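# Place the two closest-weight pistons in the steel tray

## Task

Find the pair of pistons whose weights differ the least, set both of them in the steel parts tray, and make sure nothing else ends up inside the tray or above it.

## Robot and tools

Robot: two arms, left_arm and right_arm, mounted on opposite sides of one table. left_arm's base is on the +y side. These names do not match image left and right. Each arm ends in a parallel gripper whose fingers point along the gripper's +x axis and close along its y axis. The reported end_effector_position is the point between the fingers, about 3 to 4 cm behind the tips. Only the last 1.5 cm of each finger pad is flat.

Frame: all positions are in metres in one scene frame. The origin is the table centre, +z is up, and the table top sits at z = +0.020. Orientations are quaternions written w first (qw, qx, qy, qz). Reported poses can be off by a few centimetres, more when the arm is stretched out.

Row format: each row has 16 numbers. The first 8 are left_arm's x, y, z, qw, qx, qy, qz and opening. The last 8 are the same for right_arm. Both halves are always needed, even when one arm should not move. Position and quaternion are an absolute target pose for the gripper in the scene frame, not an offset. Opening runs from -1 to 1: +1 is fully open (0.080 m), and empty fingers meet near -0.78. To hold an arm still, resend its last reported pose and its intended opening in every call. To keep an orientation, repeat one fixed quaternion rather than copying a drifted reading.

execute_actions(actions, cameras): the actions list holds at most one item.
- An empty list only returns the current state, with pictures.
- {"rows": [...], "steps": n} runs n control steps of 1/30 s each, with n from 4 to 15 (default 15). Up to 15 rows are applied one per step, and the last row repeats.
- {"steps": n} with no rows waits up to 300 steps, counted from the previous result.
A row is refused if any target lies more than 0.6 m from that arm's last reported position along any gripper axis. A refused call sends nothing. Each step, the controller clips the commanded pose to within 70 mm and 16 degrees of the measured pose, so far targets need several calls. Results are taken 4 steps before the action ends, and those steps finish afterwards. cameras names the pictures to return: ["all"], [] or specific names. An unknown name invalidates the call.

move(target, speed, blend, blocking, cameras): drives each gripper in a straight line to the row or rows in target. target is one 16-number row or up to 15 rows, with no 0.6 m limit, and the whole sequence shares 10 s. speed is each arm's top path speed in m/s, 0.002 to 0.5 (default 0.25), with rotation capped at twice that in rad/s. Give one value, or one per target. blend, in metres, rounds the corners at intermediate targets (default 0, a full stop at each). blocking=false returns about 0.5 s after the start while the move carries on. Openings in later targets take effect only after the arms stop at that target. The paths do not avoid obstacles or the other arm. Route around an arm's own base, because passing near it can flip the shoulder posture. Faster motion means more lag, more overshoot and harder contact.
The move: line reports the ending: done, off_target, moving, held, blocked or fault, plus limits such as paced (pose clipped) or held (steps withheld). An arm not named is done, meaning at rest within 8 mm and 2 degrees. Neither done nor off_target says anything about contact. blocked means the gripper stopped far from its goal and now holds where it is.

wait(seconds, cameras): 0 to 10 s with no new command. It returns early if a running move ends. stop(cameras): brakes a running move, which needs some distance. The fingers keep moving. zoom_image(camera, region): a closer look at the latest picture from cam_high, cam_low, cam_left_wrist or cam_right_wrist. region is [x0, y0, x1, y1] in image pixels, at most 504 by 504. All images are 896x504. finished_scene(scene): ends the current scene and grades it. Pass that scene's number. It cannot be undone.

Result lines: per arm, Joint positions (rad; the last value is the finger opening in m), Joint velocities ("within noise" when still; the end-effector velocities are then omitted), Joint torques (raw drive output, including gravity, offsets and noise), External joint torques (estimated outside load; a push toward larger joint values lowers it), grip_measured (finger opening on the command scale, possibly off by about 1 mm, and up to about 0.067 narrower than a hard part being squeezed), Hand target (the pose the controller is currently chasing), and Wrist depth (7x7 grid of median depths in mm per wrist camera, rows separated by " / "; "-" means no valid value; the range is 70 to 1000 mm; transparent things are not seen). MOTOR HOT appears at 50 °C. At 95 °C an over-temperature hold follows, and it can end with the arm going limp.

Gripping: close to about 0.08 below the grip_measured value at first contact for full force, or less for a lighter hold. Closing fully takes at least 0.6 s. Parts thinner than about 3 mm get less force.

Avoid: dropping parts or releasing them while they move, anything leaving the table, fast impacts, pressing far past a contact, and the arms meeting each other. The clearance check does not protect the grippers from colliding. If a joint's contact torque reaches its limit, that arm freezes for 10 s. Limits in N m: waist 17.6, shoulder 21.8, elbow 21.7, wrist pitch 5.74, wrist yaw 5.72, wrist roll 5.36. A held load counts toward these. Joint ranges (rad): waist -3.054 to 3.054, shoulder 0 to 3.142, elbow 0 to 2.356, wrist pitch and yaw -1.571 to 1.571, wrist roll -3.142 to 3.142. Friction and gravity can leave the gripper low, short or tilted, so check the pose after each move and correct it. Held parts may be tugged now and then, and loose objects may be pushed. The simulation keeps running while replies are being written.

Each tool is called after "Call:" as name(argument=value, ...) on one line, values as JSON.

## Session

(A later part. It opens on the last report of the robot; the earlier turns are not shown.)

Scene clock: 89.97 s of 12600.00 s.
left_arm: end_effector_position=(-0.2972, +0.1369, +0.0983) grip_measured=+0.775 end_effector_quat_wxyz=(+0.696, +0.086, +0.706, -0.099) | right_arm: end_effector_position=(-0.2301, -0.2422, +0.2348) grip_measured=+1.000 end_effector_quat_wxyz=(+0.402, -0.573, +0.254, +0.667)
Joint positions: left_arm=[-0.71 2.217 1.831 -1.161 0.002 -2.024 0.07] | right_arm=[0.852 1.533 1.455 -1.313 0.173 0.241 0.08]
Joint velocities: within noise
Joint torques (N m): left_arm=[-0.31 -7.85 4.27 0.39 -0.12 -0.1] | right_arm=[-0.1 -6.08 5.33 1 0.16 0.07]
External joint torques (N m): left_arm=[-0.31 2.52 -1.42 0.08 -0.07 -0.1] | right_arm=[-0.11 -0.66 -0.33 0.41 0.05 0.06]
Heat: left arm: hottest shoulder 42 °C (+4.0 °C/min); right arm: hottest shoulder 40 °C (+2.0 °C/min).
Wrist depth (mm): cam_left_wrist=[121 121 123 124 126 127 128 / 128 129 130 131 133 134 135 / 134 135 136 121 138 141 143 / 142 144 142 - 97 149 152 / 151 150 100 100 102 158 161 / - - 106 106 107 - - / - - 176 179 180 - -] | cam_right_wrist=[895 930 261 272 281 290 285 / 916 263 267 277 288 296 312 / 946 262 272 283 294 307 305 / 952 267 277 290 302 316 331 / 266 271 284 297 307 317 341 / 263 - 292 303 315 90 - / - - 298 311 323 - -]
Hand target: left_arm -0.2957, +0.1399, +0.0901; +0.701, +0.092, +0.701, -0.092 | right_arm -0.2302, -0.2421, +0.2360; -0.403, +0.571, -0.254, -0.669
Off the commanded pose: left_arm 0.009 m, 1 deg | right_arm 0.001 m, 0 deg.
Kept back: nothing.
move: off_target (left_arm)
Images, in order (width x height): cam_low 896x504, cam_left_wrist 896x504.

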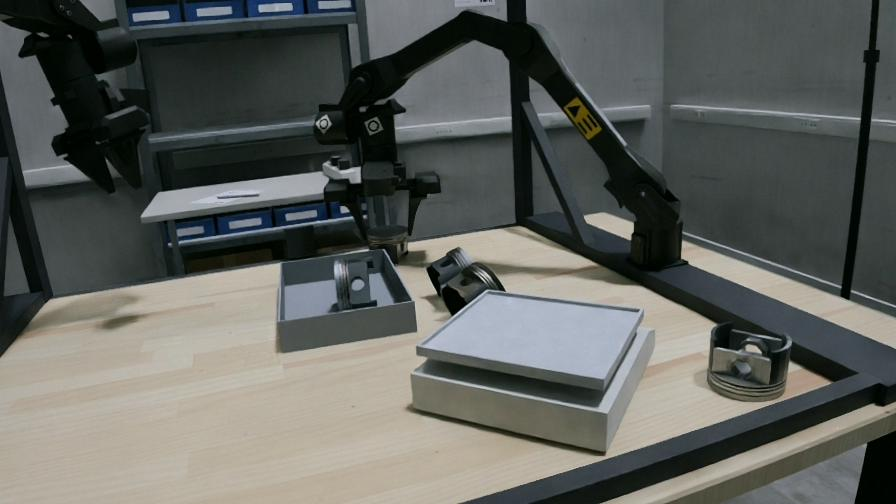

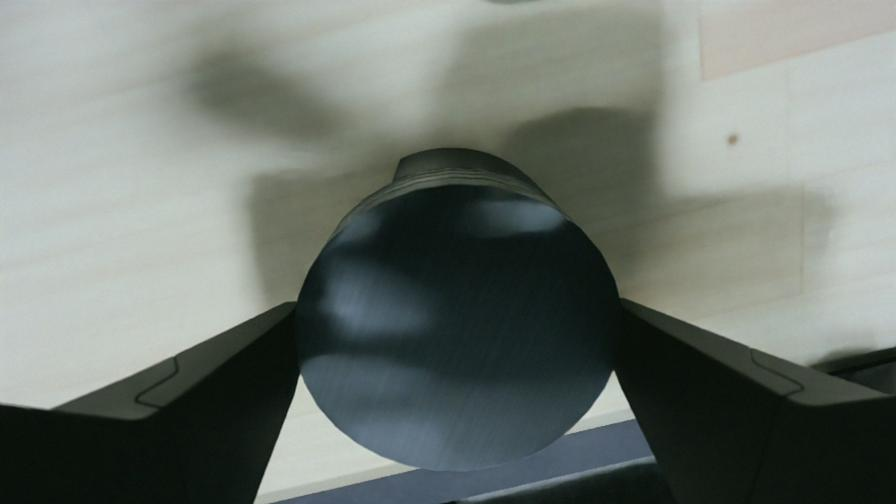

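Call:
move(target=[[-0.2958, 0.1398, 0.17, 0.7011, 0.0923, 0.7011, -0.0923, 0.6, -0.2302, -0.2421, 0.2360, 0.403, -0.571, 0.254, 0.669, 1],[-0.1, 0.16, 0.20, 0.6088, 0.3596, 0.6088, -0.3596, 0.6, -0.2302, -0.2421, 0.2360, 0.403, -0.571, 0.254, 0.669, 1],[0.2, 0.161, 0.19, 0.5, 0.5, 0.5, -0.5, 0.6, -0.2302, -0.2421, 0.2360, 0.403, -0.571, 0.254, 0.669, 1],[0.2, 0.161, 0.168, 0.5, 0.5, 0.5, -0.5, 0.6, -0.2302, -0.2421, 0.2360, 0.403, -0.571, 0.254, 0.669, 1]], speed=[0.2,0.35,0.35,0.08], blend=[0.03,0.05,0.01,0], cameras=["cam_high","cam_low","cam_left_wrist"])

Call:
zoom_image(camera="cam_low", region=[420, 200, 660, 400])

Scene clock: 93.33 s of 12600.00 s.
left_arm: end_effector_position=(+0.2017, +0.1611, +0.1715) grip_measured=+0.775 end_effector_quat_wxyz=(+0.505, +0.499, +0.498, -0.498) | right_arm: end_effector_position=(-0.2301, -0.2422, +0.2348) grip_measured=+1.000 end_effector_quat_wxyz=(+0.402, -0.573, +0.254, +0.667)
Joint positions: left_arm=[0.62 1.945 1.711 -1.326 -0.003 0.607 0.07] | right_arm=[0.852 1.533 1.455 -1.313 0.173 0.241 0.08]
Joint velocities: within noise
Joint torques (N m): left_arm=[-0.29 -7.21 4.86 0.46 0.13 0.15] | right_arm=[-0.06 -6.21 5.5 1 0.15 0.03]
External joint torques (N m): left_arm=[-0.29 1.55 -0.97 0.1 0.11 0.15] | right_arm=[-0.05 -0.78 -0.24 0.38 0.04 0.03]
Heat: left arm: hottest shoulder 43 °C (+4.0 °C/min); right arm: hottest shoulder 40 °C (+2.0 °C/min).
Wrist depth (mm): cam_left_wrist=[184 187 136 136 138 196 198 / 185 195 142 142 144 204 209 / 190 148 149 - 151 155 219 / 198 155 154 - 97 164 181 / - 163 100 100 101 247 253 / - - 107 106 107 - - / - - 258 243 281 - -] | cam_right_wrist=[904 930 262 271 282 290 285 / 928 260 268 277 289 297 312 / 948 263 273 283 295 306 304 / 951 268 278 288 301 315 331 / 265 273 285 296 307 317 339 / 264 - 291 304 314 90 - / - - 297 308 324 - -]
Hand target: left_arm +0.2000, +0.1610, +0.1680; +0.500, +0.500, +0.500, -0.500 | right_arm -0.2302, -0.2421, +0.2360; -0.403, +0.571, -0.254, -0.669
Off the commanded pose: left_arm 0.004 m, 1 deg | right_arm 0.001 m, 0 deg.
Kept back: nothing.
move: done
Images, in order (width x height): cam_high 896x504, cam_low 896x504, cam_left_wrist 896x504.

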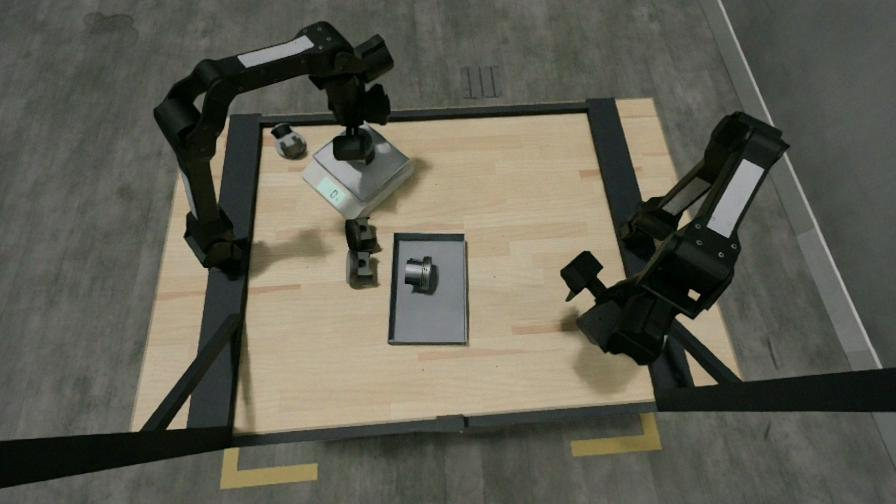

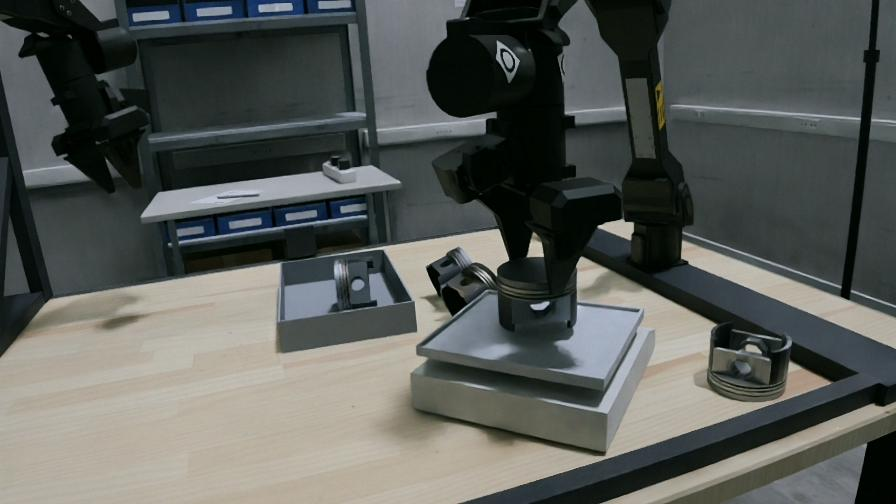

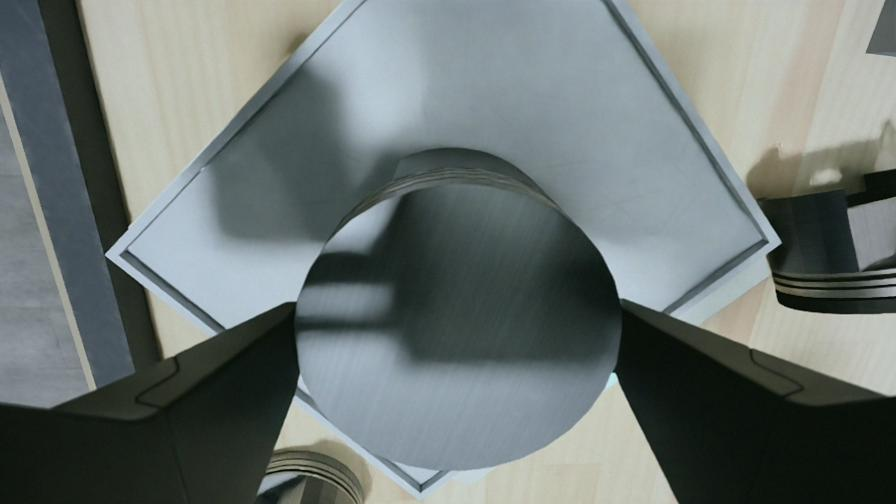

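Scaled by 2.100.

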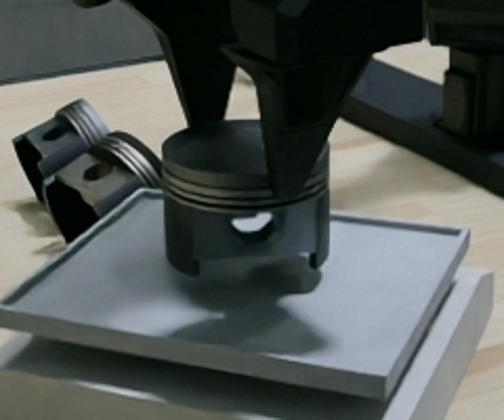

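Call:
move(target=[0.2, 0.161, 0.1595, 0.5, 0.5, 0.5, -0.5, 0.6, -0.2302, -0.2421, 0.2360, 0.403, -0.571, 0.254, 0.669, 1], speed=0.04, cameras=["cam_high"])

Call:
zoom_image(camera="cam_high", region=[300, 165, 360, 215])

Scene clock: 94.27 s of 12600.00 s.
left_arm: end_effector_position=(+0.2017, +0.1610, +0.1634) grip_measured=+0.775 end_effector_quat_wxyz=(+0.506, +0.499, +0.498, -0.498) | right_arm: end_effector_position=(-0.2301, -0.2422, +0.2348) grip_measured=+1.000 end_effector_quat_wxyz=(+0.402, -0.573, +0.254, +0.667)
Joint positions: left_arm=[0.62 1.945 1.679 -1.293 -0.003 0.607 0.07] | right_arm=[0.852 1.533 1.455 -1.313 0.173 0.241 0.08]
Joint velocities: within noise
Joint torques (N m): left_arm=[-0.28 -7.05 4.81 0.47 0.14 0.15] | right_arm=[-0.06 -5.94 5.44 1.01 0.12 0.03]
External joint torques (N m): left_arm=[-0.28 1.64 -1.04 0.08 0.11 0.15] | right_arm=[-0.09 -0.49 -0.31 0.38 0.01 0.02]
Heat: left arm: hottest shoulder 43 °C (+3.0 °C/min); right arm: hottest shoulder 40 °C (+2.0 °C/min).
Wrist depth (mm): cam_left_wrist=[177 180 128 127 130 188 191 / 184 188 132 135 136 141 202 / 194 140 141 - 143 147 211 / 185 146 - - 97 155 177 / 205 153 100 100 102 202 242 / - - 107 106 107 - - / - - 246 183 271 - -] | cam_right_wrist=[898 932 261 271 281 290 285 / 935 261 268 277 289 296 313 / 929 263 272 282 295 309 304 / 951 267 278 288 302 316 331 / 267 271 286 297 307 316 339 / 262 - 293 301 316 90 - / - - 295 309 324 - -]
Hand target: left_arm +0.2000, +0.1611, +0.1595; +0.500, +0.500, +0.500, -0.500 | right_arm -0.2302, -0.2421, +0.2360; -0.403, +0.571, -0.254, -0.669
Off the commanded pose: left_arm 0.004 m, 1 deg | right_arm 0.001 m, 0 deg.
Kept back: nothing.
move: done
Images, in order (width x height): cam_high 896x504.

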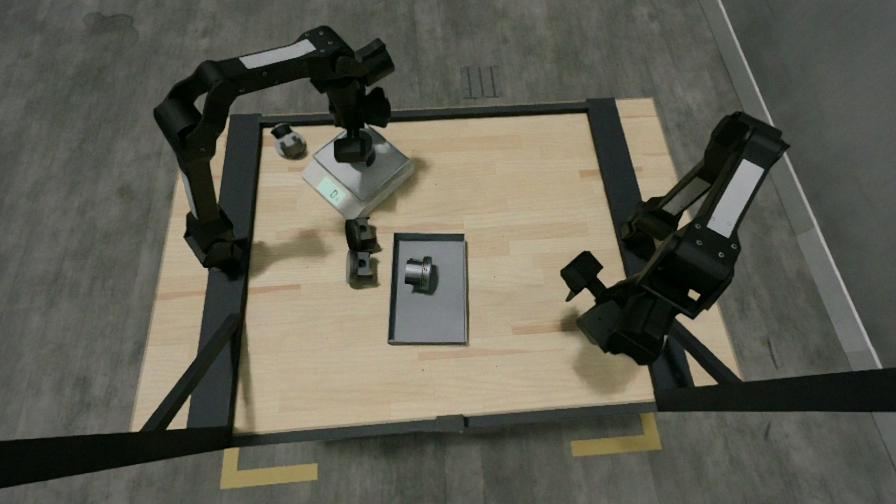

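Scaled by 8.400.

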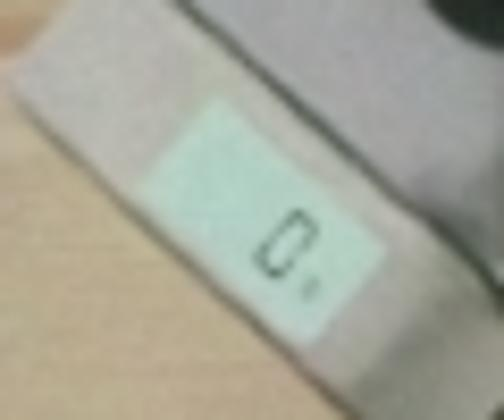

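Call:
move(target=[0.2, 0.161, 0.1575, 0.5, 0.5, 0.5, -0.5, 0.6, -0.2302, -0.2421, 0.2360, 0.403, -0.571, 0.254, 0.669, 1], speed=0.04, cameras=["cam_high"])

Call:
zoom_image(camera="cam_high", region=[300, 165, 360, 215])

Scene clock: 95.20 s of 12600.00 s.
left_arm: end_effector_position=(+0.2018, +0.1609, +0.1615) grip_measured=+0.775 end_effector_quat_wxyz=(+0.506, +0.498, +0.497, -0.498) | right_arm: end_effector_position=(-0.2301, -0.2422, +0.2348) grip_measured=+1.000 end_effector_quat_wxyz=(+0.402, -0.573, +0.254, +0.667)
Joint positions: left_arm=[0.62 1.945 1.671 -1.285 -0.003 0.607 0.07] | right_arm=[0.852 1.533 1.455 -1.313 0.173 0.241 0.08]
Joint velocities: within noise
Joint torques (N m): left_arm=[-0.3 -7.02 4.82 0.47 0.13 0.15] | right_arm=[0 -6.08 5.26 1.01 0.12 0.03]
External joint torques (N m): left_arm=[-0.26 1.65 -0.99 0.1 0.11 0.15] | right_arm=[-0.03 -0.66 -0.42 0.41 0.02 0.02]
Heat: left arm: hottest shoulder 43 °C (+3.0 °C/min); right arm: hottest shoulder 40 °C (+1.0 °C/min).
Wrist depth (mm): cam_left_wrist=[176 179 126 125 129 186 190 / 185 186 131 134 134 139 201 / 193 138 138 - 140 145 209 / 184 144 - - 97 153 173 / 200 151 100 99 101 159 238 / - - 106 106 107 - - / - - 245 180 267 - -] | cam_right_wrist=[901 922 262 272 283 291 285 / 926 261 267 278 288 296 313 / 933 263 272 284 296 306 304 / 938 267 278 288 302 316 331 / 265 270 286 295 307 318 337 / 264 - 293 302 315 90 - / - - 297 310 323 - -]
Hand target: left_arm +0.2000, +0.1611, +0.1576; +0.500, +0.500, +0.500, -0.500 | right_arm -0.2302, -0.2421, +0.2360; -0.403, +0.571, -0.254, -0.669
Off the commanded pose: left_arm 0.004 m, 1 deg | right_arm 0.001 m, 0 deg.
Kept back: nothing.
move: done
Images, in order (width x height): cam_high 896x504.

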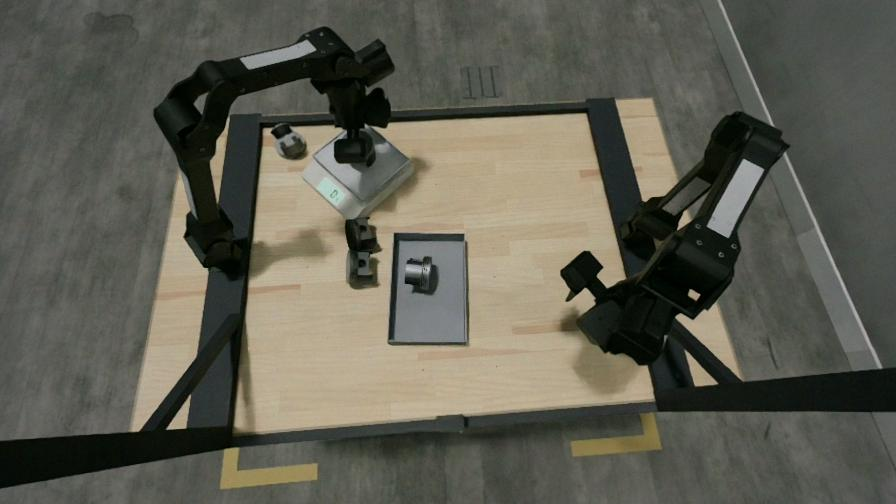

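Scaled by 8.400.

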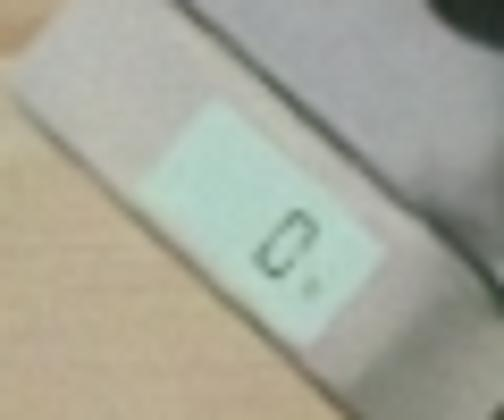

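Call:
move(target=[0.2, 0.161, 0.1555, 0.5, 0.5, 0.5, -0.5, 0.6, -0.2302, -0.2421, 0.2360, 0.403, -0.571, 0.254, 0.669, 1], speed=0.04, cameras=["cam_high","cam_low"])

Call:
zoom_image(camera="cam_high", region=[300, 165, 360, 215])

Call:
zoom_image(camera="cam_low", region=[460, 230, 620, 360])

Scene clock: 96.13 s of 12600.00 s.
left_arm: end_effector_position=(+0.2018, +0.1609, +0.1597) grip_measured=+0.775 end_effector_quat_wxyz=(+0.506, +0.498, +0.497, -0.498) | right_arm: end_effector_position=(-0.2301, -0.2422, +0.2348) grip_measured=+1.000 end_effector_quat_wxyz=(+0.402, -0.573, +0.254, +0.667)
Joint positions: left_arm=[0.62 1.945 1.664 -1.277 -0.003 0.607 0.07] | right_arm=[0.852 1.533 1.455 -1.313 0.173 0.241 0.08]
Joint velocities: within noise
Joint torques (N m): left_arm=[-0.29 -6.95 4.79 0.48 0.13 0.15] | right_arm=[0 -6.08 5.32 0.99 0.11 0.03]
External joint torques (N m): left_arm=[-0.3 1.68 -1.02 0.1 0.11 0.15] | right_arm=[-0.01 -0.69 -0.34 0.39 0 0.02]
Heat: left arm: hottest shoulder 43 °C (+3.0 °C/min); right arm: hottest shoulder 40 °C (+1.0 °C/min).
Wrist depth (mm): cam_left_wrist=[175 177 125 124 127 184 187 / 184 184 129 132 132 136 199 / 190 136 136 - 140 142 207 / 184 142 142 - 97 150 171 / 198 149 100 100 101 157 237 / - - 107 106 107 - - / - - 245 174 263 - -] | cam_right_wrist=[902 915 261 272 282 290 285 / 923 261 267 277 288 296 315 / 924 263 273 282 296 307 306 / 955 267 277 289 303 317 332 / 265 272 285 296 308 318 339 / 262 - 293 302 313 90 - / - - 297 309 325 - -]
Hand target: left_arm +0.2001, +0.1610, +0.1556; +0.500, +0.500, +0.500, -0.500 | right_arm -0.2302, -0.2421, +0.2360; -0.403, +0.571, -0.254, -0.669
Off the commanded pose: left_arm 0.005 m, 1 deg | right_arm 0.001 m, 0 deg.
Kept back: nothing.
move: done
Images, in order (width x height): cam_high 896x504, cam_low 896x504.

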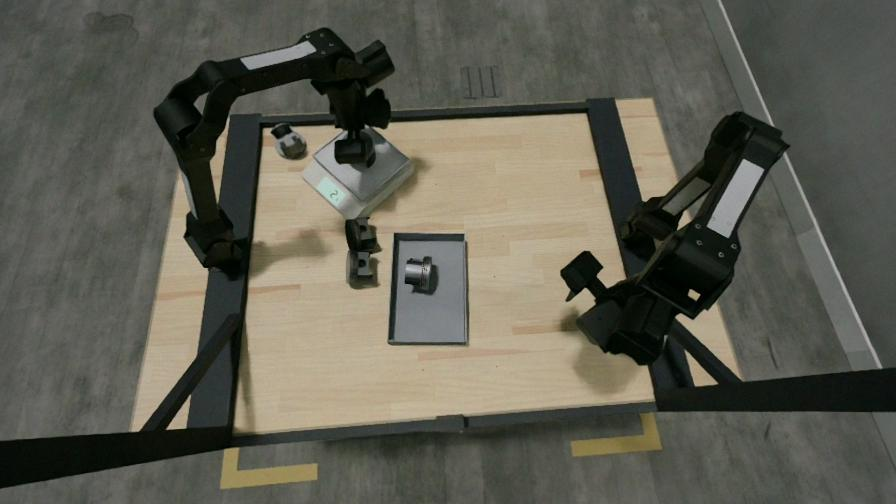

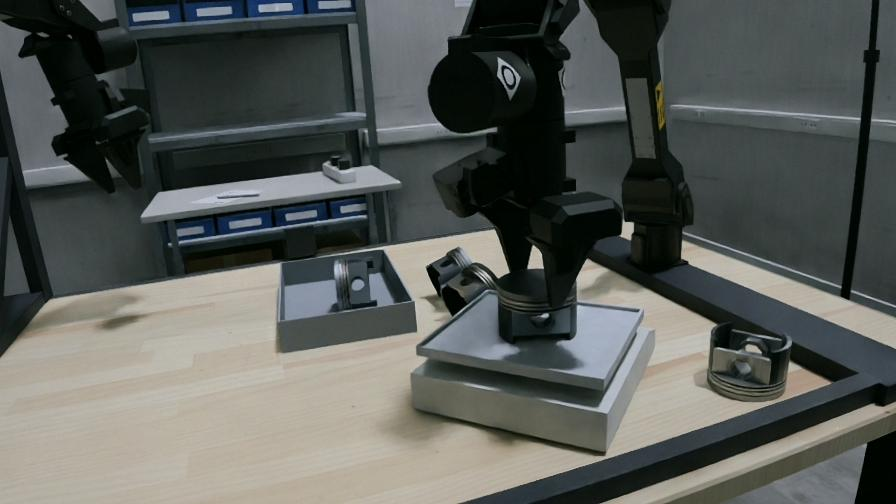

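Scaled by 8.400.

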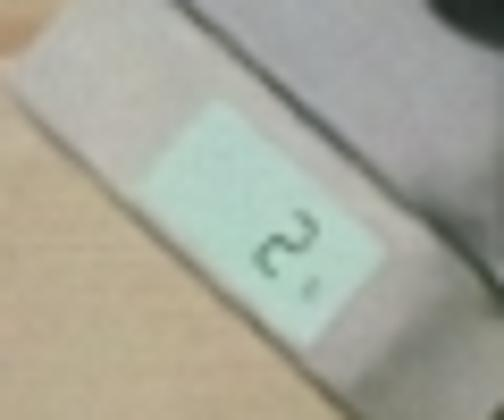

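Scaled by 3.150.

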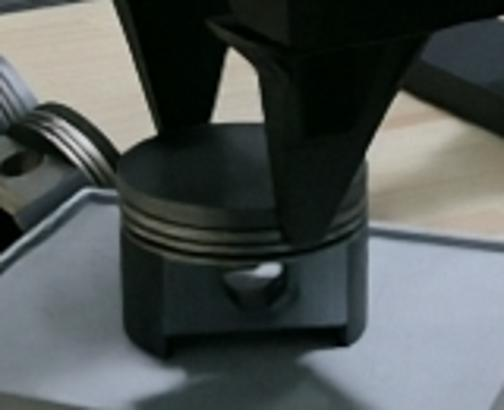

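Call:
move(target=[[0.2, 0.161, 0.1547, 0.5, 0.5, 0.5, -0.5, 0.6, -0.2302, -0.2421, 0.2360, 0.403, -0.571, 0.254, 0.669, 1],[0.2, 0.161, 0.1547, 0.5, 0.5, 0.5, -0.5, 1, -0.2302, -0.2421, 0.2360, 0.403, -0.571, 0.254, 0.669, 1],[0.2, 0.161, 0.19, 0.5, 0.5, 0.5, -0.5, 1, -0.2302, -0.2421, 0.2360, 0.403, -0.571, 0.254, 0.669, 1]], speed=[0.03,0.03,0.15], cameras=["cam_high","cam_left_wrist"])

Call:
zoom_image(camera="cam_high", region=[300, 165, 360, 215])

Scene clock: 98.37 s of 12600.00 s.
left_arm: end_effector_position=(+0.2000, +0.1633, +0.1906) grip_measured=+1.000 end_effector_quat_wxyz=(+0.502, +0.499, +0.501, -0.498) | right_arm: end_effector_position=(-0.2301, -0.2422, +0.2348) grip_measured=+1.000 end_effector_quat_wxyz=(+0.402, -0.573, +0.254, +0.667)
Joint positions: left_arm=[0.62 1.945 1.787 -1.411 -0.002 0.607 0.08] | right_arm=[0.852 1.533 1.455 -1.313 0.173 0.241 0.08]
Joint velocities: within noise
Joint torques (N m): left_arm=[-0.31 -6.67 6.45 0.27 0.12 0.14] | right_arm=[-0.13 -6.12 5.28 1 0.12 0.05]
External joint torques (N m): left_arm=[-0.31 1.86 0.74 -0.08 0.1 0.14] | right_arm=[-0.16 -0.66 -0.43 0.39 0.02 0.05]
Heat: left arm: hottest shoulder 42 °C (+1.0 °C/min); right arm: hottest shoulder 40 °C (+1.0 °C/min).
Wrist depth (mm): cam_left_wrist=[198 205 155 152 156 217 216 / 197 215 160 162 163 226 231 / 209 170 166 122 173 178 215 / 997 175 173 128 182 215 193 / - 237 135 137 141 266 277 / - - 275 205 286 87 - / - - 268 301 308 - -] | cam_right_wrist=[908 921 261 271 281 291 286 / 915 260 266 278 288 296 313 / 929 263 273 282 296 306 305 / 945 267 277 288 301 313 330 / 266 272 285 295 308 317 341 / 262 - 292 303 314 90 - / - - 297 310 324 - -]
Hand target: left_arm +0.2000, +0.1611, +0.1900; +0.500, +0.500, +0.500, -0.500 | right_arm -0.2302, -0.2421, +0.2360; -0.403, +0.571, -0.254, -0.669
Off the commanded pose: left_arm 0.002 m, 0 deg | right_arm 0.001 m, 0 deg.
Kept back: nothing.
move: done
Images, in order (width x height): cam_high 896x504, cam_left_wrist 896x504.

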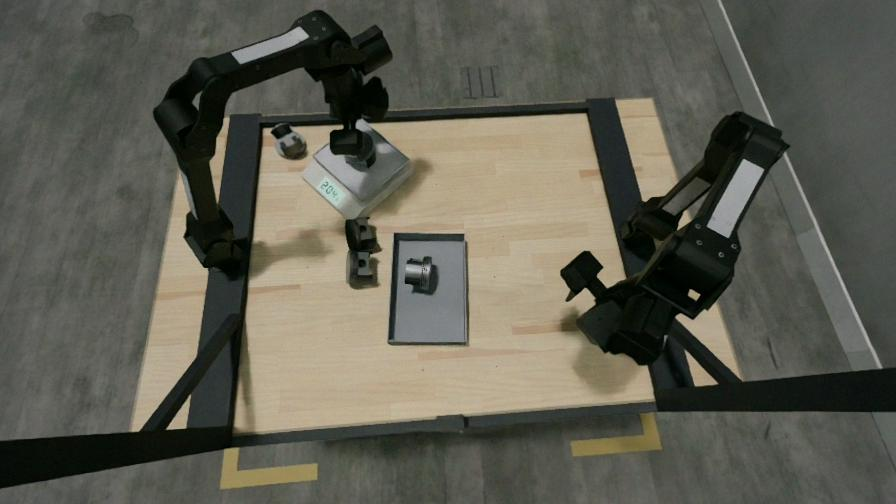

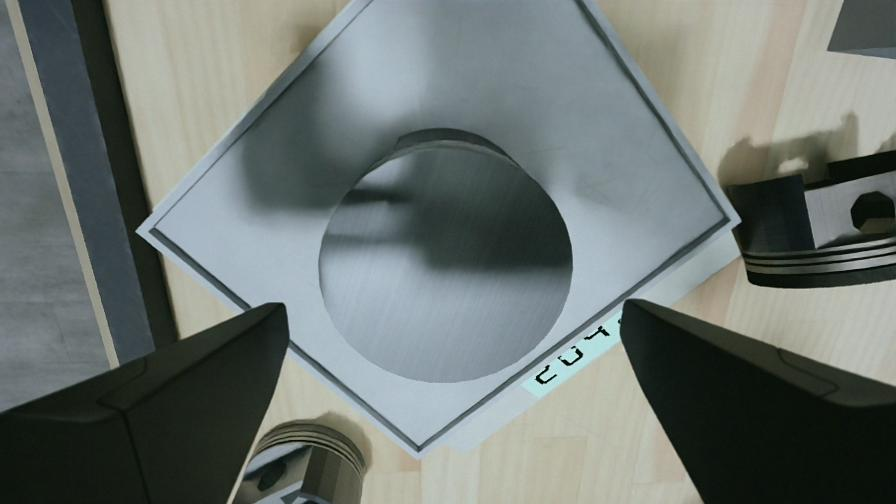

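Scaled by 8.400.

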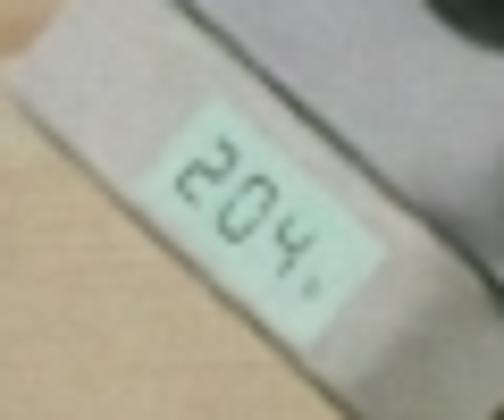

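Call:
move(target=[[0.2, 0.161, 0.155, 0.5, 0.5, 0.5, -0.5, 1, -0.2302, -0.2421, 0.2360, 0.403, -0.571, 0.254, 0.669, 1],[0.2, 0.161, 0.155, 0.5, 0.5, 0.5, -0.5, 0.6, -0.2302, -0.2421, 0.2360, 0.403, -0.571, 0.254, 0.669, 1],[0.2, 0.161, 0.19, 0.5, 0.5, 0.5, -0.5, 0.6, -0.2302, -0.2421, 0.2360, 0.403, -0.571, 0.254, 0.669, 1],[0.0, 0.09, 0.20, 0.6088, 0.3596, 0.6088, -0.3596, 0.6, -0.2302, -0.2421, 0.2360, 0.403, -0.571, 0.254, 0.669, 1],[-0.16, 0.033, 0.18, 0.7071, 0, 0.7071, 0, 0.6, -0.2302, -0.2421, 0.2360, 0.403, -0.571, 0.254, 0.669, 1]], speed=[0.1,0.1,0.2,0.35,0.35], blend=[0,0,0.02,0.05,0])

Scene clock: 103.30 s of 12600.00 s.
left_arm: end_effector_position=(-0.1596, +0.0364, +0.1800) grip_measured=+0.770 end_effector_quat_wxyz=(+0.702, -0.009, +0.712, -0.013) | right_arm: end_effector_position=(-0.2301, -0.2422, +0.2348) grip_measured=+1.000 end_effector_quat_wxyz=(+0.402, -0.573, +0.254, +0.667)
Joint positions: left_arm=[-0.325 2.323 2.335 -1.547 0.003 -1.895 0.07] | right_arm=[0.852 1.533 1.455 -1.313 0.173 0.241 0.08]
Joint velocities: within noise
Joint torques (N m): left_arm=[0.05 -8.98 6.91 0.44 -0.14 -0.13] | right_arm=[-0.1 -6.06 5.39 1.01 0.12 0.03]
External joint torques (N m): left_arm=[0.06 2.03 1.28 0.1 -0.1 -0.13] | right_arm=[-0.1 -0.65 -0.31 0.39 0 0.02]
Heat: left arm: hottest shoulder 43 °C (+1.0 °C/min); right arm: hottest shoulder 40 °C (+1.0 °C/min).
Wrist depth (mm): cam_left_wrist=[192 191 171 130 198 198 205 / 200 203 200 202 207 211 215 / 212 214 209 - 216 224 228 / 224 226 - - 206 239 242 / 238 236 102 102 103 248 259 / - - 108 110 110 - - / - - 280 284 285 - -] | cam_right_wrist=[904 925 263 271 282 291 285 / 915 261 265 278 288 297 312 / 938 263 273 282 293 308 306 / 944 268 278 289 303 314 330 / 265 272 285 296 306 318 340 / 262 - 290 303 314 90 - / - - 296 311 325 - -]
Hand target: left_arm -0.1598, +0.0335, +0.1797; +0.702, -0.014, +0.712, -0.014 | right_arm -0.2302, -0.2421, +0.2360; -0.403, +0.571, -0.254, -0.669
Off the commanded pose: left_arm 0.003 m, 2 deg | right_arm 0.001 m, 0 deg.
joint sent to its limit (left arm) — joint 3 (elbow), upper limit, where the elbow is as straight as it goes.
Kept back: nothing.
move: done; blend cut to 0.0175 m at target 3

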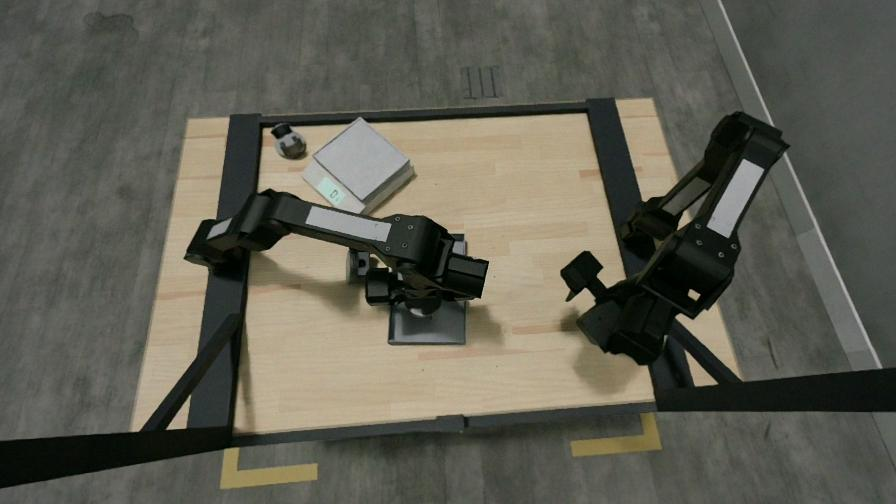

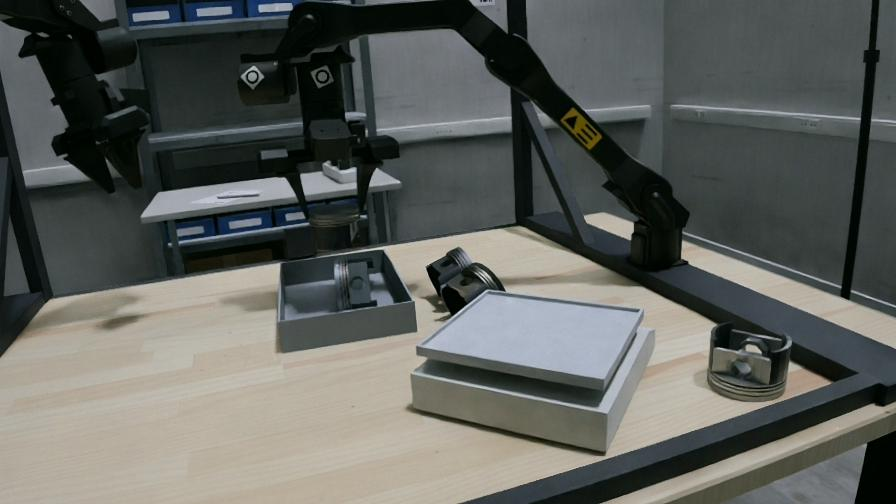

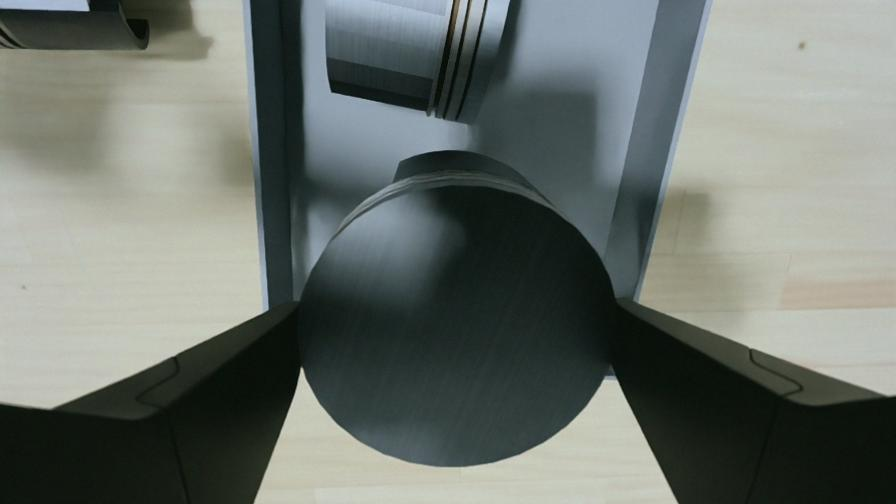

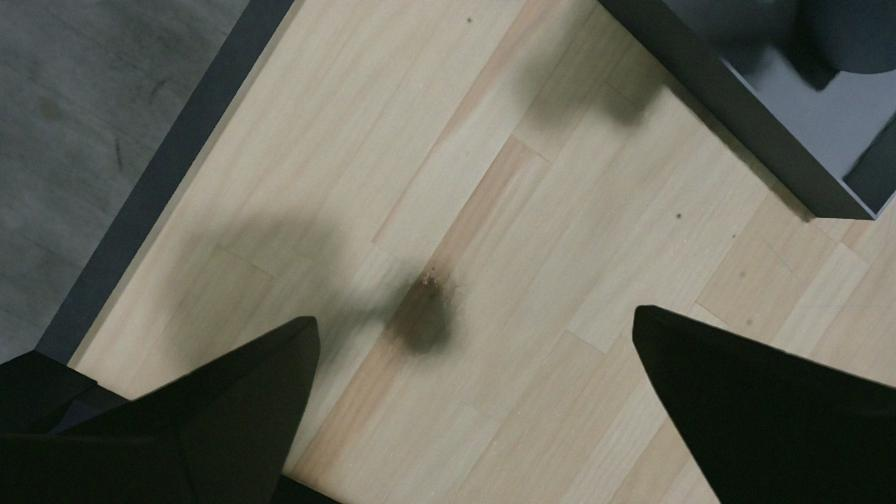

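Call:
move(target=[[-0.178, 0.034, 0.15, 0.7071, 0, 0.7071, 0, 0.6, -0.2302, -0.2421, 0.2360, 0.403, -0.571, 0.254, 0.669, 1],[-0.178, 0.036, 0.105, 0.7071, 0, 0.7071, 0, 0.6, -0.2302, -0.2421, 0.2360, 0.403, -0.571, 0.254, 0.669, 1]], speed=[0.15,0.1], blend=[0.01,0], cameras=["cam_low","cam_left_wrist"])

Scene clock: 104.83 s of 12600.00 s.
left_arm: end_effector_position=(-0.1794, +0.0343, +0.1048) grip_measured=+0.770 end_effector_quat_wxyz=(+0.706, +0.001, +0.708, -0.002) | right_arm: end_effector_position=(-0.2301, -0.2422, +0.2348) grip_measured=+1.000 end_effector_quat_wxyz=(+0.402, -0.573, +0.254, +0.667)
Joint positions: left_arm=[-0.364 2.365 2.106 -1.309 0.002 -1.935 0.07] | right_arm=[0.852 1.533 1.455 -1.313 0.173 0.241 0.08]
Joint velocities: within noise
Joint torques (N m): left_arm=[0.02 -11.21 4.14 0.38 -0.12 -0.13] | right_arm=[0.03 -6.26 5.4 1 0.13 0.05]
External joint torques (N m): left_arm=[0.05 0.07 -1.57 0.09 -0.08 -0.13] | right_arm=[0.05 -0.82 -0.29 0.39 0.01 0.04]
Heat: left arm: hottest shoulder 43 °C (+1.0 °C/min); right arm: hottest shoulder 40 °C (+1.0 °C/min).
Wrist depth (mm): cam_left_wrist=[- 112 128 - 129 129 109 / - 131 134 135 134 135 112 / 142 124 141 139 141 141 116 / 151 137 - - 147 149 153 / 159 - 102 102 103 141 164 / - - 108 110 111 - - / - - 186 134 147 - -] | cam_right_wrist=[907 920 262 271 282 290 286 / 928 260 267 279 289 296 313 / 938 262 273 284 296 306 305 / 937 268 278 289 303 315 330 / 266 270 284 295 306 319 340 / 262 - 290 302 315 90 - / - - 297 308 322 - -]
Hand target: left_arm -0.1780, +0.0359, +0.1050; +0.707, +0.000, +0.707, +0.000 | right_arm -0.2302, -0.2421, +0.2360; -0.403, +0.571, -0.254, -0.669
Off the commanded pose: left_arm 0.002 m, 0 deg | right_arm 0.001 m, 0 deg.
Kept back: nothing.
move: done
Images, in order (width x height): cam_low 896x504, cam_left_wrist 896x504.

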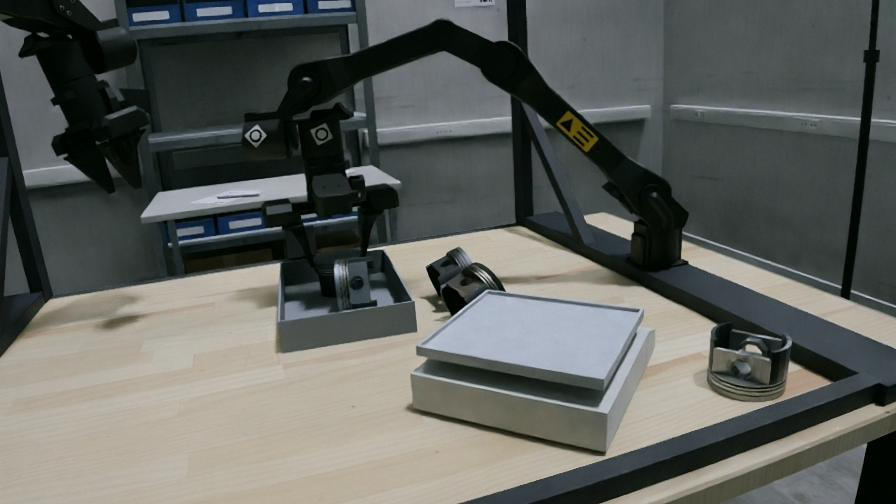

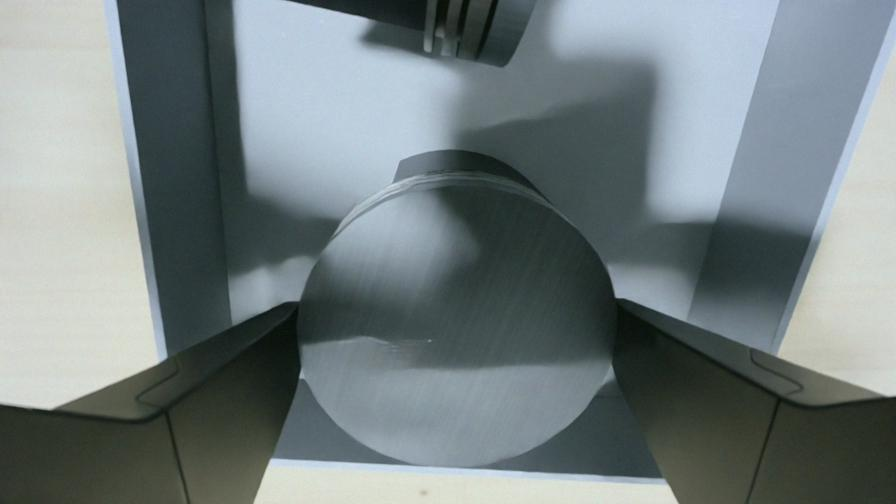

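Call:
move(target=[-0.178, 0.036, 0.0985, 0.7071, 0, 0.7071, 0, 0.6, -0.2302, -0.2421, 0.2360, 0.403, -0.571, 0.254, 0.669, 1], speed=0.05, cameras=["cam_left_wrist","cam_low"])

Call:
zoom_image(camera="cam_low", region=[270, 220, 430, 360])

Scene clock: 105.83 s of 12600.00 s.
left_arm: end_effector_position=(-0.1791, +0.0349, +0.1033) grip_measured=+0.770 end_effector_quat_wxyz=(+0.705, -0.001, +0.709, -0.004) | right_arm: end_effector_position=(-0.2301, -0.2422, +0.2348) grip_measured=+1.000 end_effector_quat_wxyz=(+0.402, -0.573, +0.254, +0.667)
Joint positions: left_arm=[-0.364 2.356 2.084 -1.291 0.002 -1.935 0.07] | right_arm=[0.852 1.533 1.455 -1.313 0.173 0.241 0.08]
Joint velocities: within noise
Joint torques (N m): left_arm=[0.04 -9.95 3.87 0.89 -0.12 -0.13] | right_arm=[0.1 -6.24 5.35 1.02 0.12 0.07]
External joint torques (N m): left_arm=[0.02 1.15 -1.81 0.59 -0.07 -0.13] | right_arm=[0.06 -0.81 -0.4 0.38 0.01 0.06]
Heat: left arm: hottest shoulder 44 °C (+2.0 °C/min); right arm: hottest shoulder 40 °C (+1.0 °C/min).
Wrist depth (mm): cam_left_wrist=[- 119 127 - 128 128 109 / - 129 133 133 134 135 112 / 141 125 140 137 140 141 117 / 149 137 - - 147 149 154 / 158 129 102 102 103 149 165 / - - 108 110 111 - - / - - 184 133 147 - -] | cam_right_wrist=[902 922 262 272 282 292 286 / 904 261 268 277 289 296 311 / 945 263 274 284 296 309 304 / 946 267 278 288 303 316 332 / 265 271 285 297 308 318 339 / 262 - 292 305 316 90 - / - - 296 308 322 - -]
Hand target: left_arm -0.1779, +0.0360, +0.0986; +0.707, +0.000, +0.707, +0.000 | right_arm -0.2302, -0.2421, +0.2360; -0.403, +0.571, -0.254, -0.669
Off the commanded pose: left_arm 0.005 m, 1 deg | right_arm 0.001 m, 0 deg.
Kept back: nothing.
move: done
Images, in order (width x height): cam_low 896x504, cam_left_wrist 896x504.

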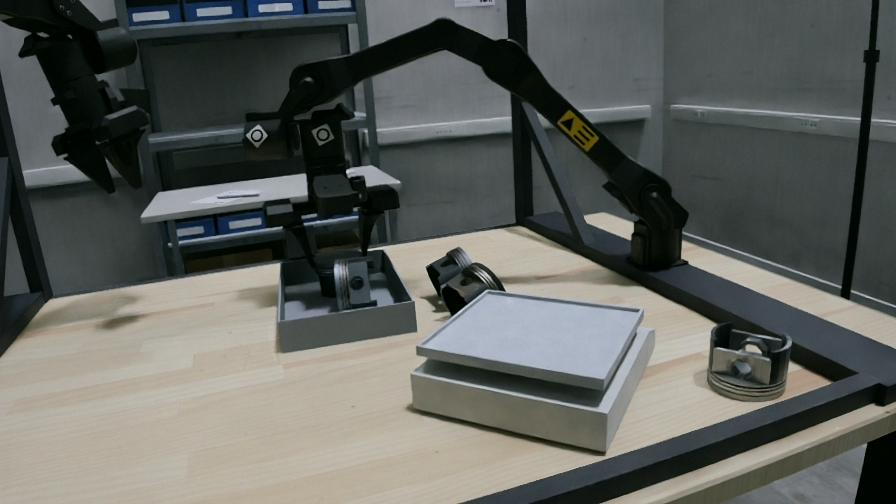

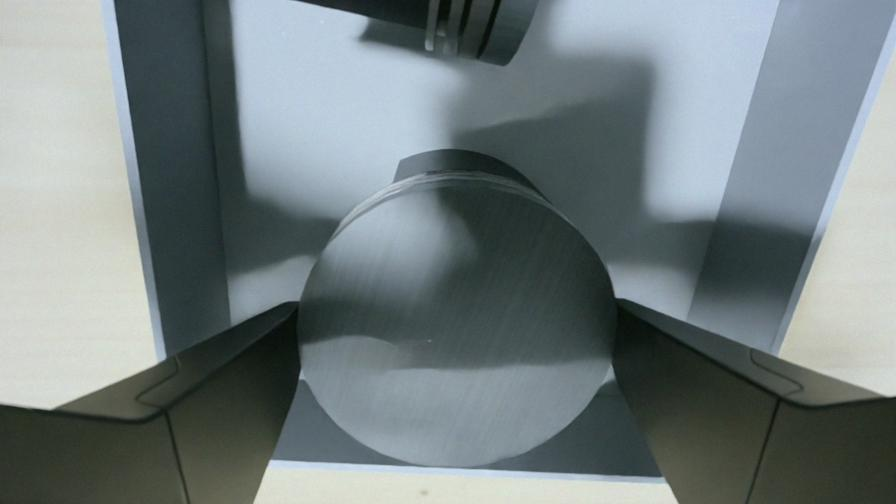

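Scaled by 3.150.

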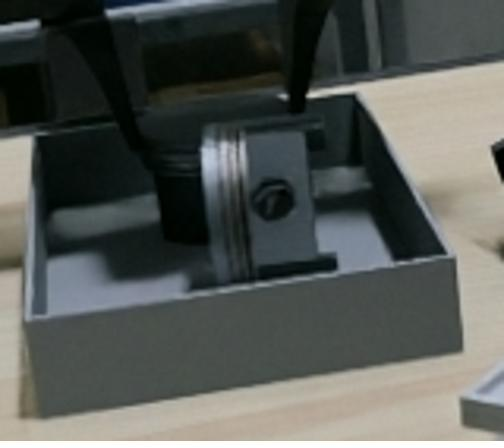

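Call:
move(target=[[-0.178, 0.036, 0.101, 0.7071, 0, 0.7071, 0, 0.6, -0.2302, -0.2421, 0.2360, 0.403, -0.571, 0.254, 0.669, 1],[-0.178, 0.036, 0.101, 0.7071, 0, 0.7071, 0, 1, -0.2302, -0.2421, 0.2360, 0.403, -0.571, 0.254, 0.669, 1],[-0.178, 0.036, 0.155, 0.7071, 0, 0.7071, 0, 1, -0.2302, -0.2421, 0.2360, 0.403, -0.571, 0.254, 0.669, 1],[-0.075, 0.07, 0.16, 0.5, 0.5, 0.5, -0.5, 1, -0.2302, -0.2421, 0.2360, 0.403, -0.571, 0.254, 0.669, 1]], speed=[0.05,0.05,0.15,0.3], blend=[0,0,0.01,0])

Scene clock: 110.73 s of 12600.00 s.
left_arm: end_effector_position=(-0.0766, +0.0681, +0.1585) grip_measured=+1.000 end_effector_quat_wxyz=(+0.500, +0.500, +0.501, -0.499) | right_arm: end_effector_position=(-0.2301, -0.2422, +0.2348) grip_measured=+1.000 end_effector_quat_wxyz=(+0.402, -0.573, +0.254, +0.667)
Joint positions: left_arm=[-0.154 2.083 1.859 -1.349 0.002 -0.162 0.08] | right_arm=[0.852 1.533 1.455 -1.313 0.173 0.241 0.08]
Joint velocities: within noise
Joint torques (N m): left_arm=[0.19 -9.98 4.32 0.47 -0.07 0.17] | right_arm=[-0.06 -6.15 5.27 1.05 0.11 0.04]
External joint torques (N m): left_arm=[0.19 -0.33 -1.48 0.12 -0.06 0.17] | right_arm=[-0.06 -0.8 -0.38 0.44 0 0.04]
Heat: left arm: hottest shoulder 45 °C (+3.0 °C/min); right arm: hottest shoulder 40 °C (+1.0 °C/min).
Wrist depth (mm): cam_left_wrist=[174 172 175 176 181 177 139 / 183 180 183 126 185 145 144 / 193 191 194 127 145 153 154 / 205 202 203 134 212 216 217 / 215 214 223 228 204 211 234 / - - 230 235 246 87 - / - - 185 188 265 - -] | cam_right_wrist=[900 916 261 272 282 290 285 / 916 262 267 277 288 296 313 / 945 263 273 285 294 307 304 / 946 268 278 288 303 315 330 / 265 272 285 295 308 318 338 / 262 - 292 303 315 90 - / - - 296 309 324 - -]
Hand target: left_arm -0.0749, +0.0700, +0.1600; +0.500, +0.500, +0.500, -0.500 | right_arm -0.2302, -0.2421, +0.2360; -0.403, +0.571, -0.254, -0.669
Off the commanded pose: left_arm 0.003 m, 0 deg | right_arm 0.001 m, 0 deg.
Kept back: nothing.
move: done

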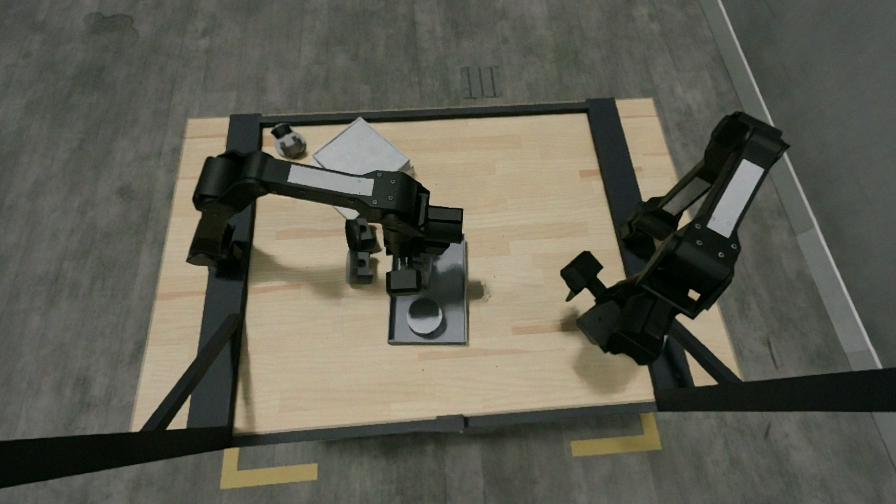

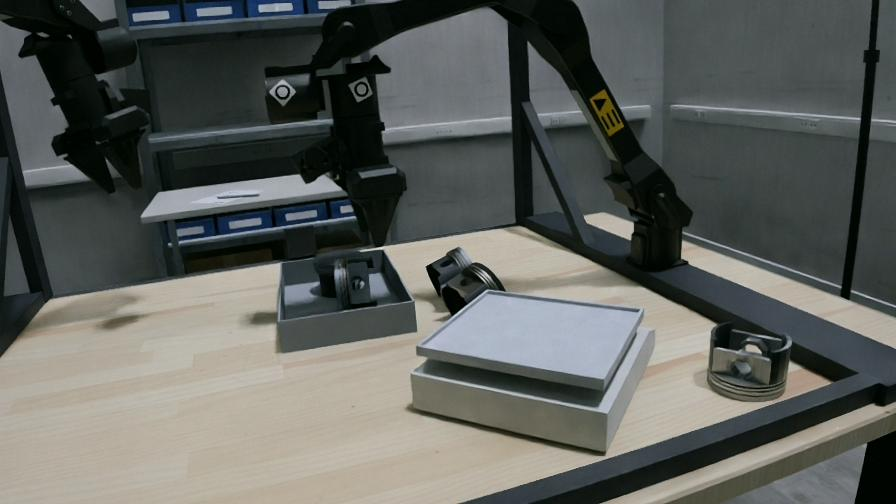

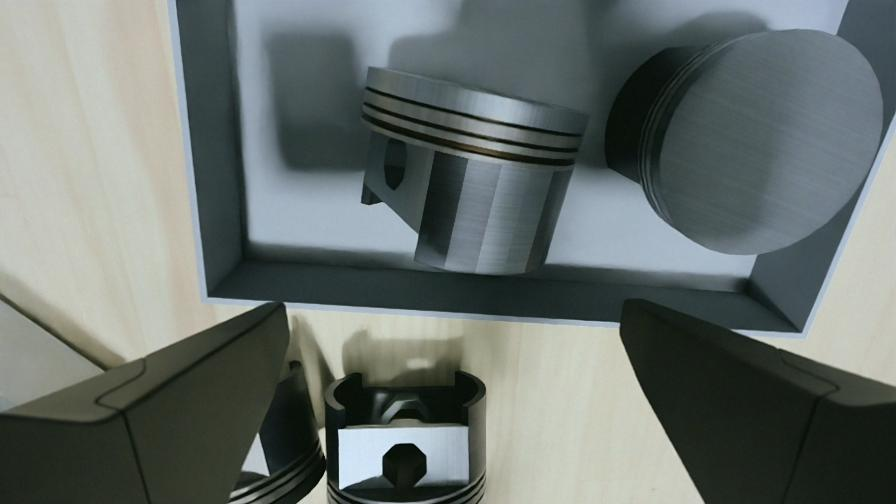

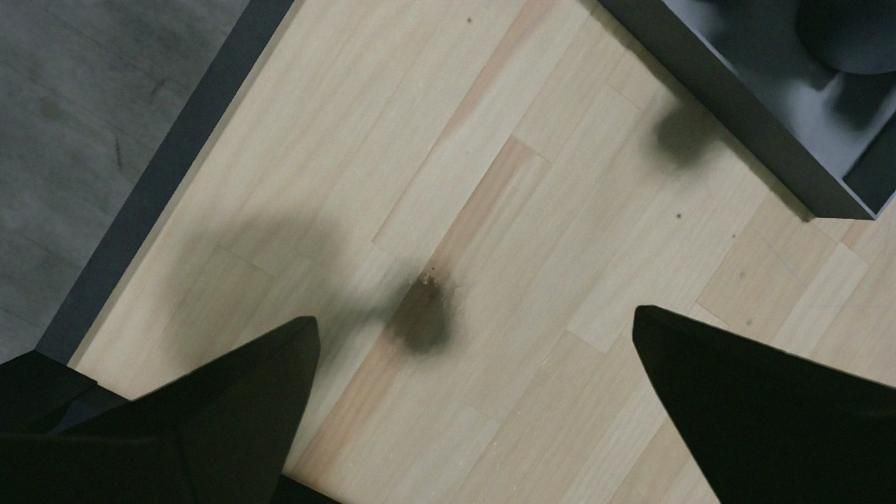

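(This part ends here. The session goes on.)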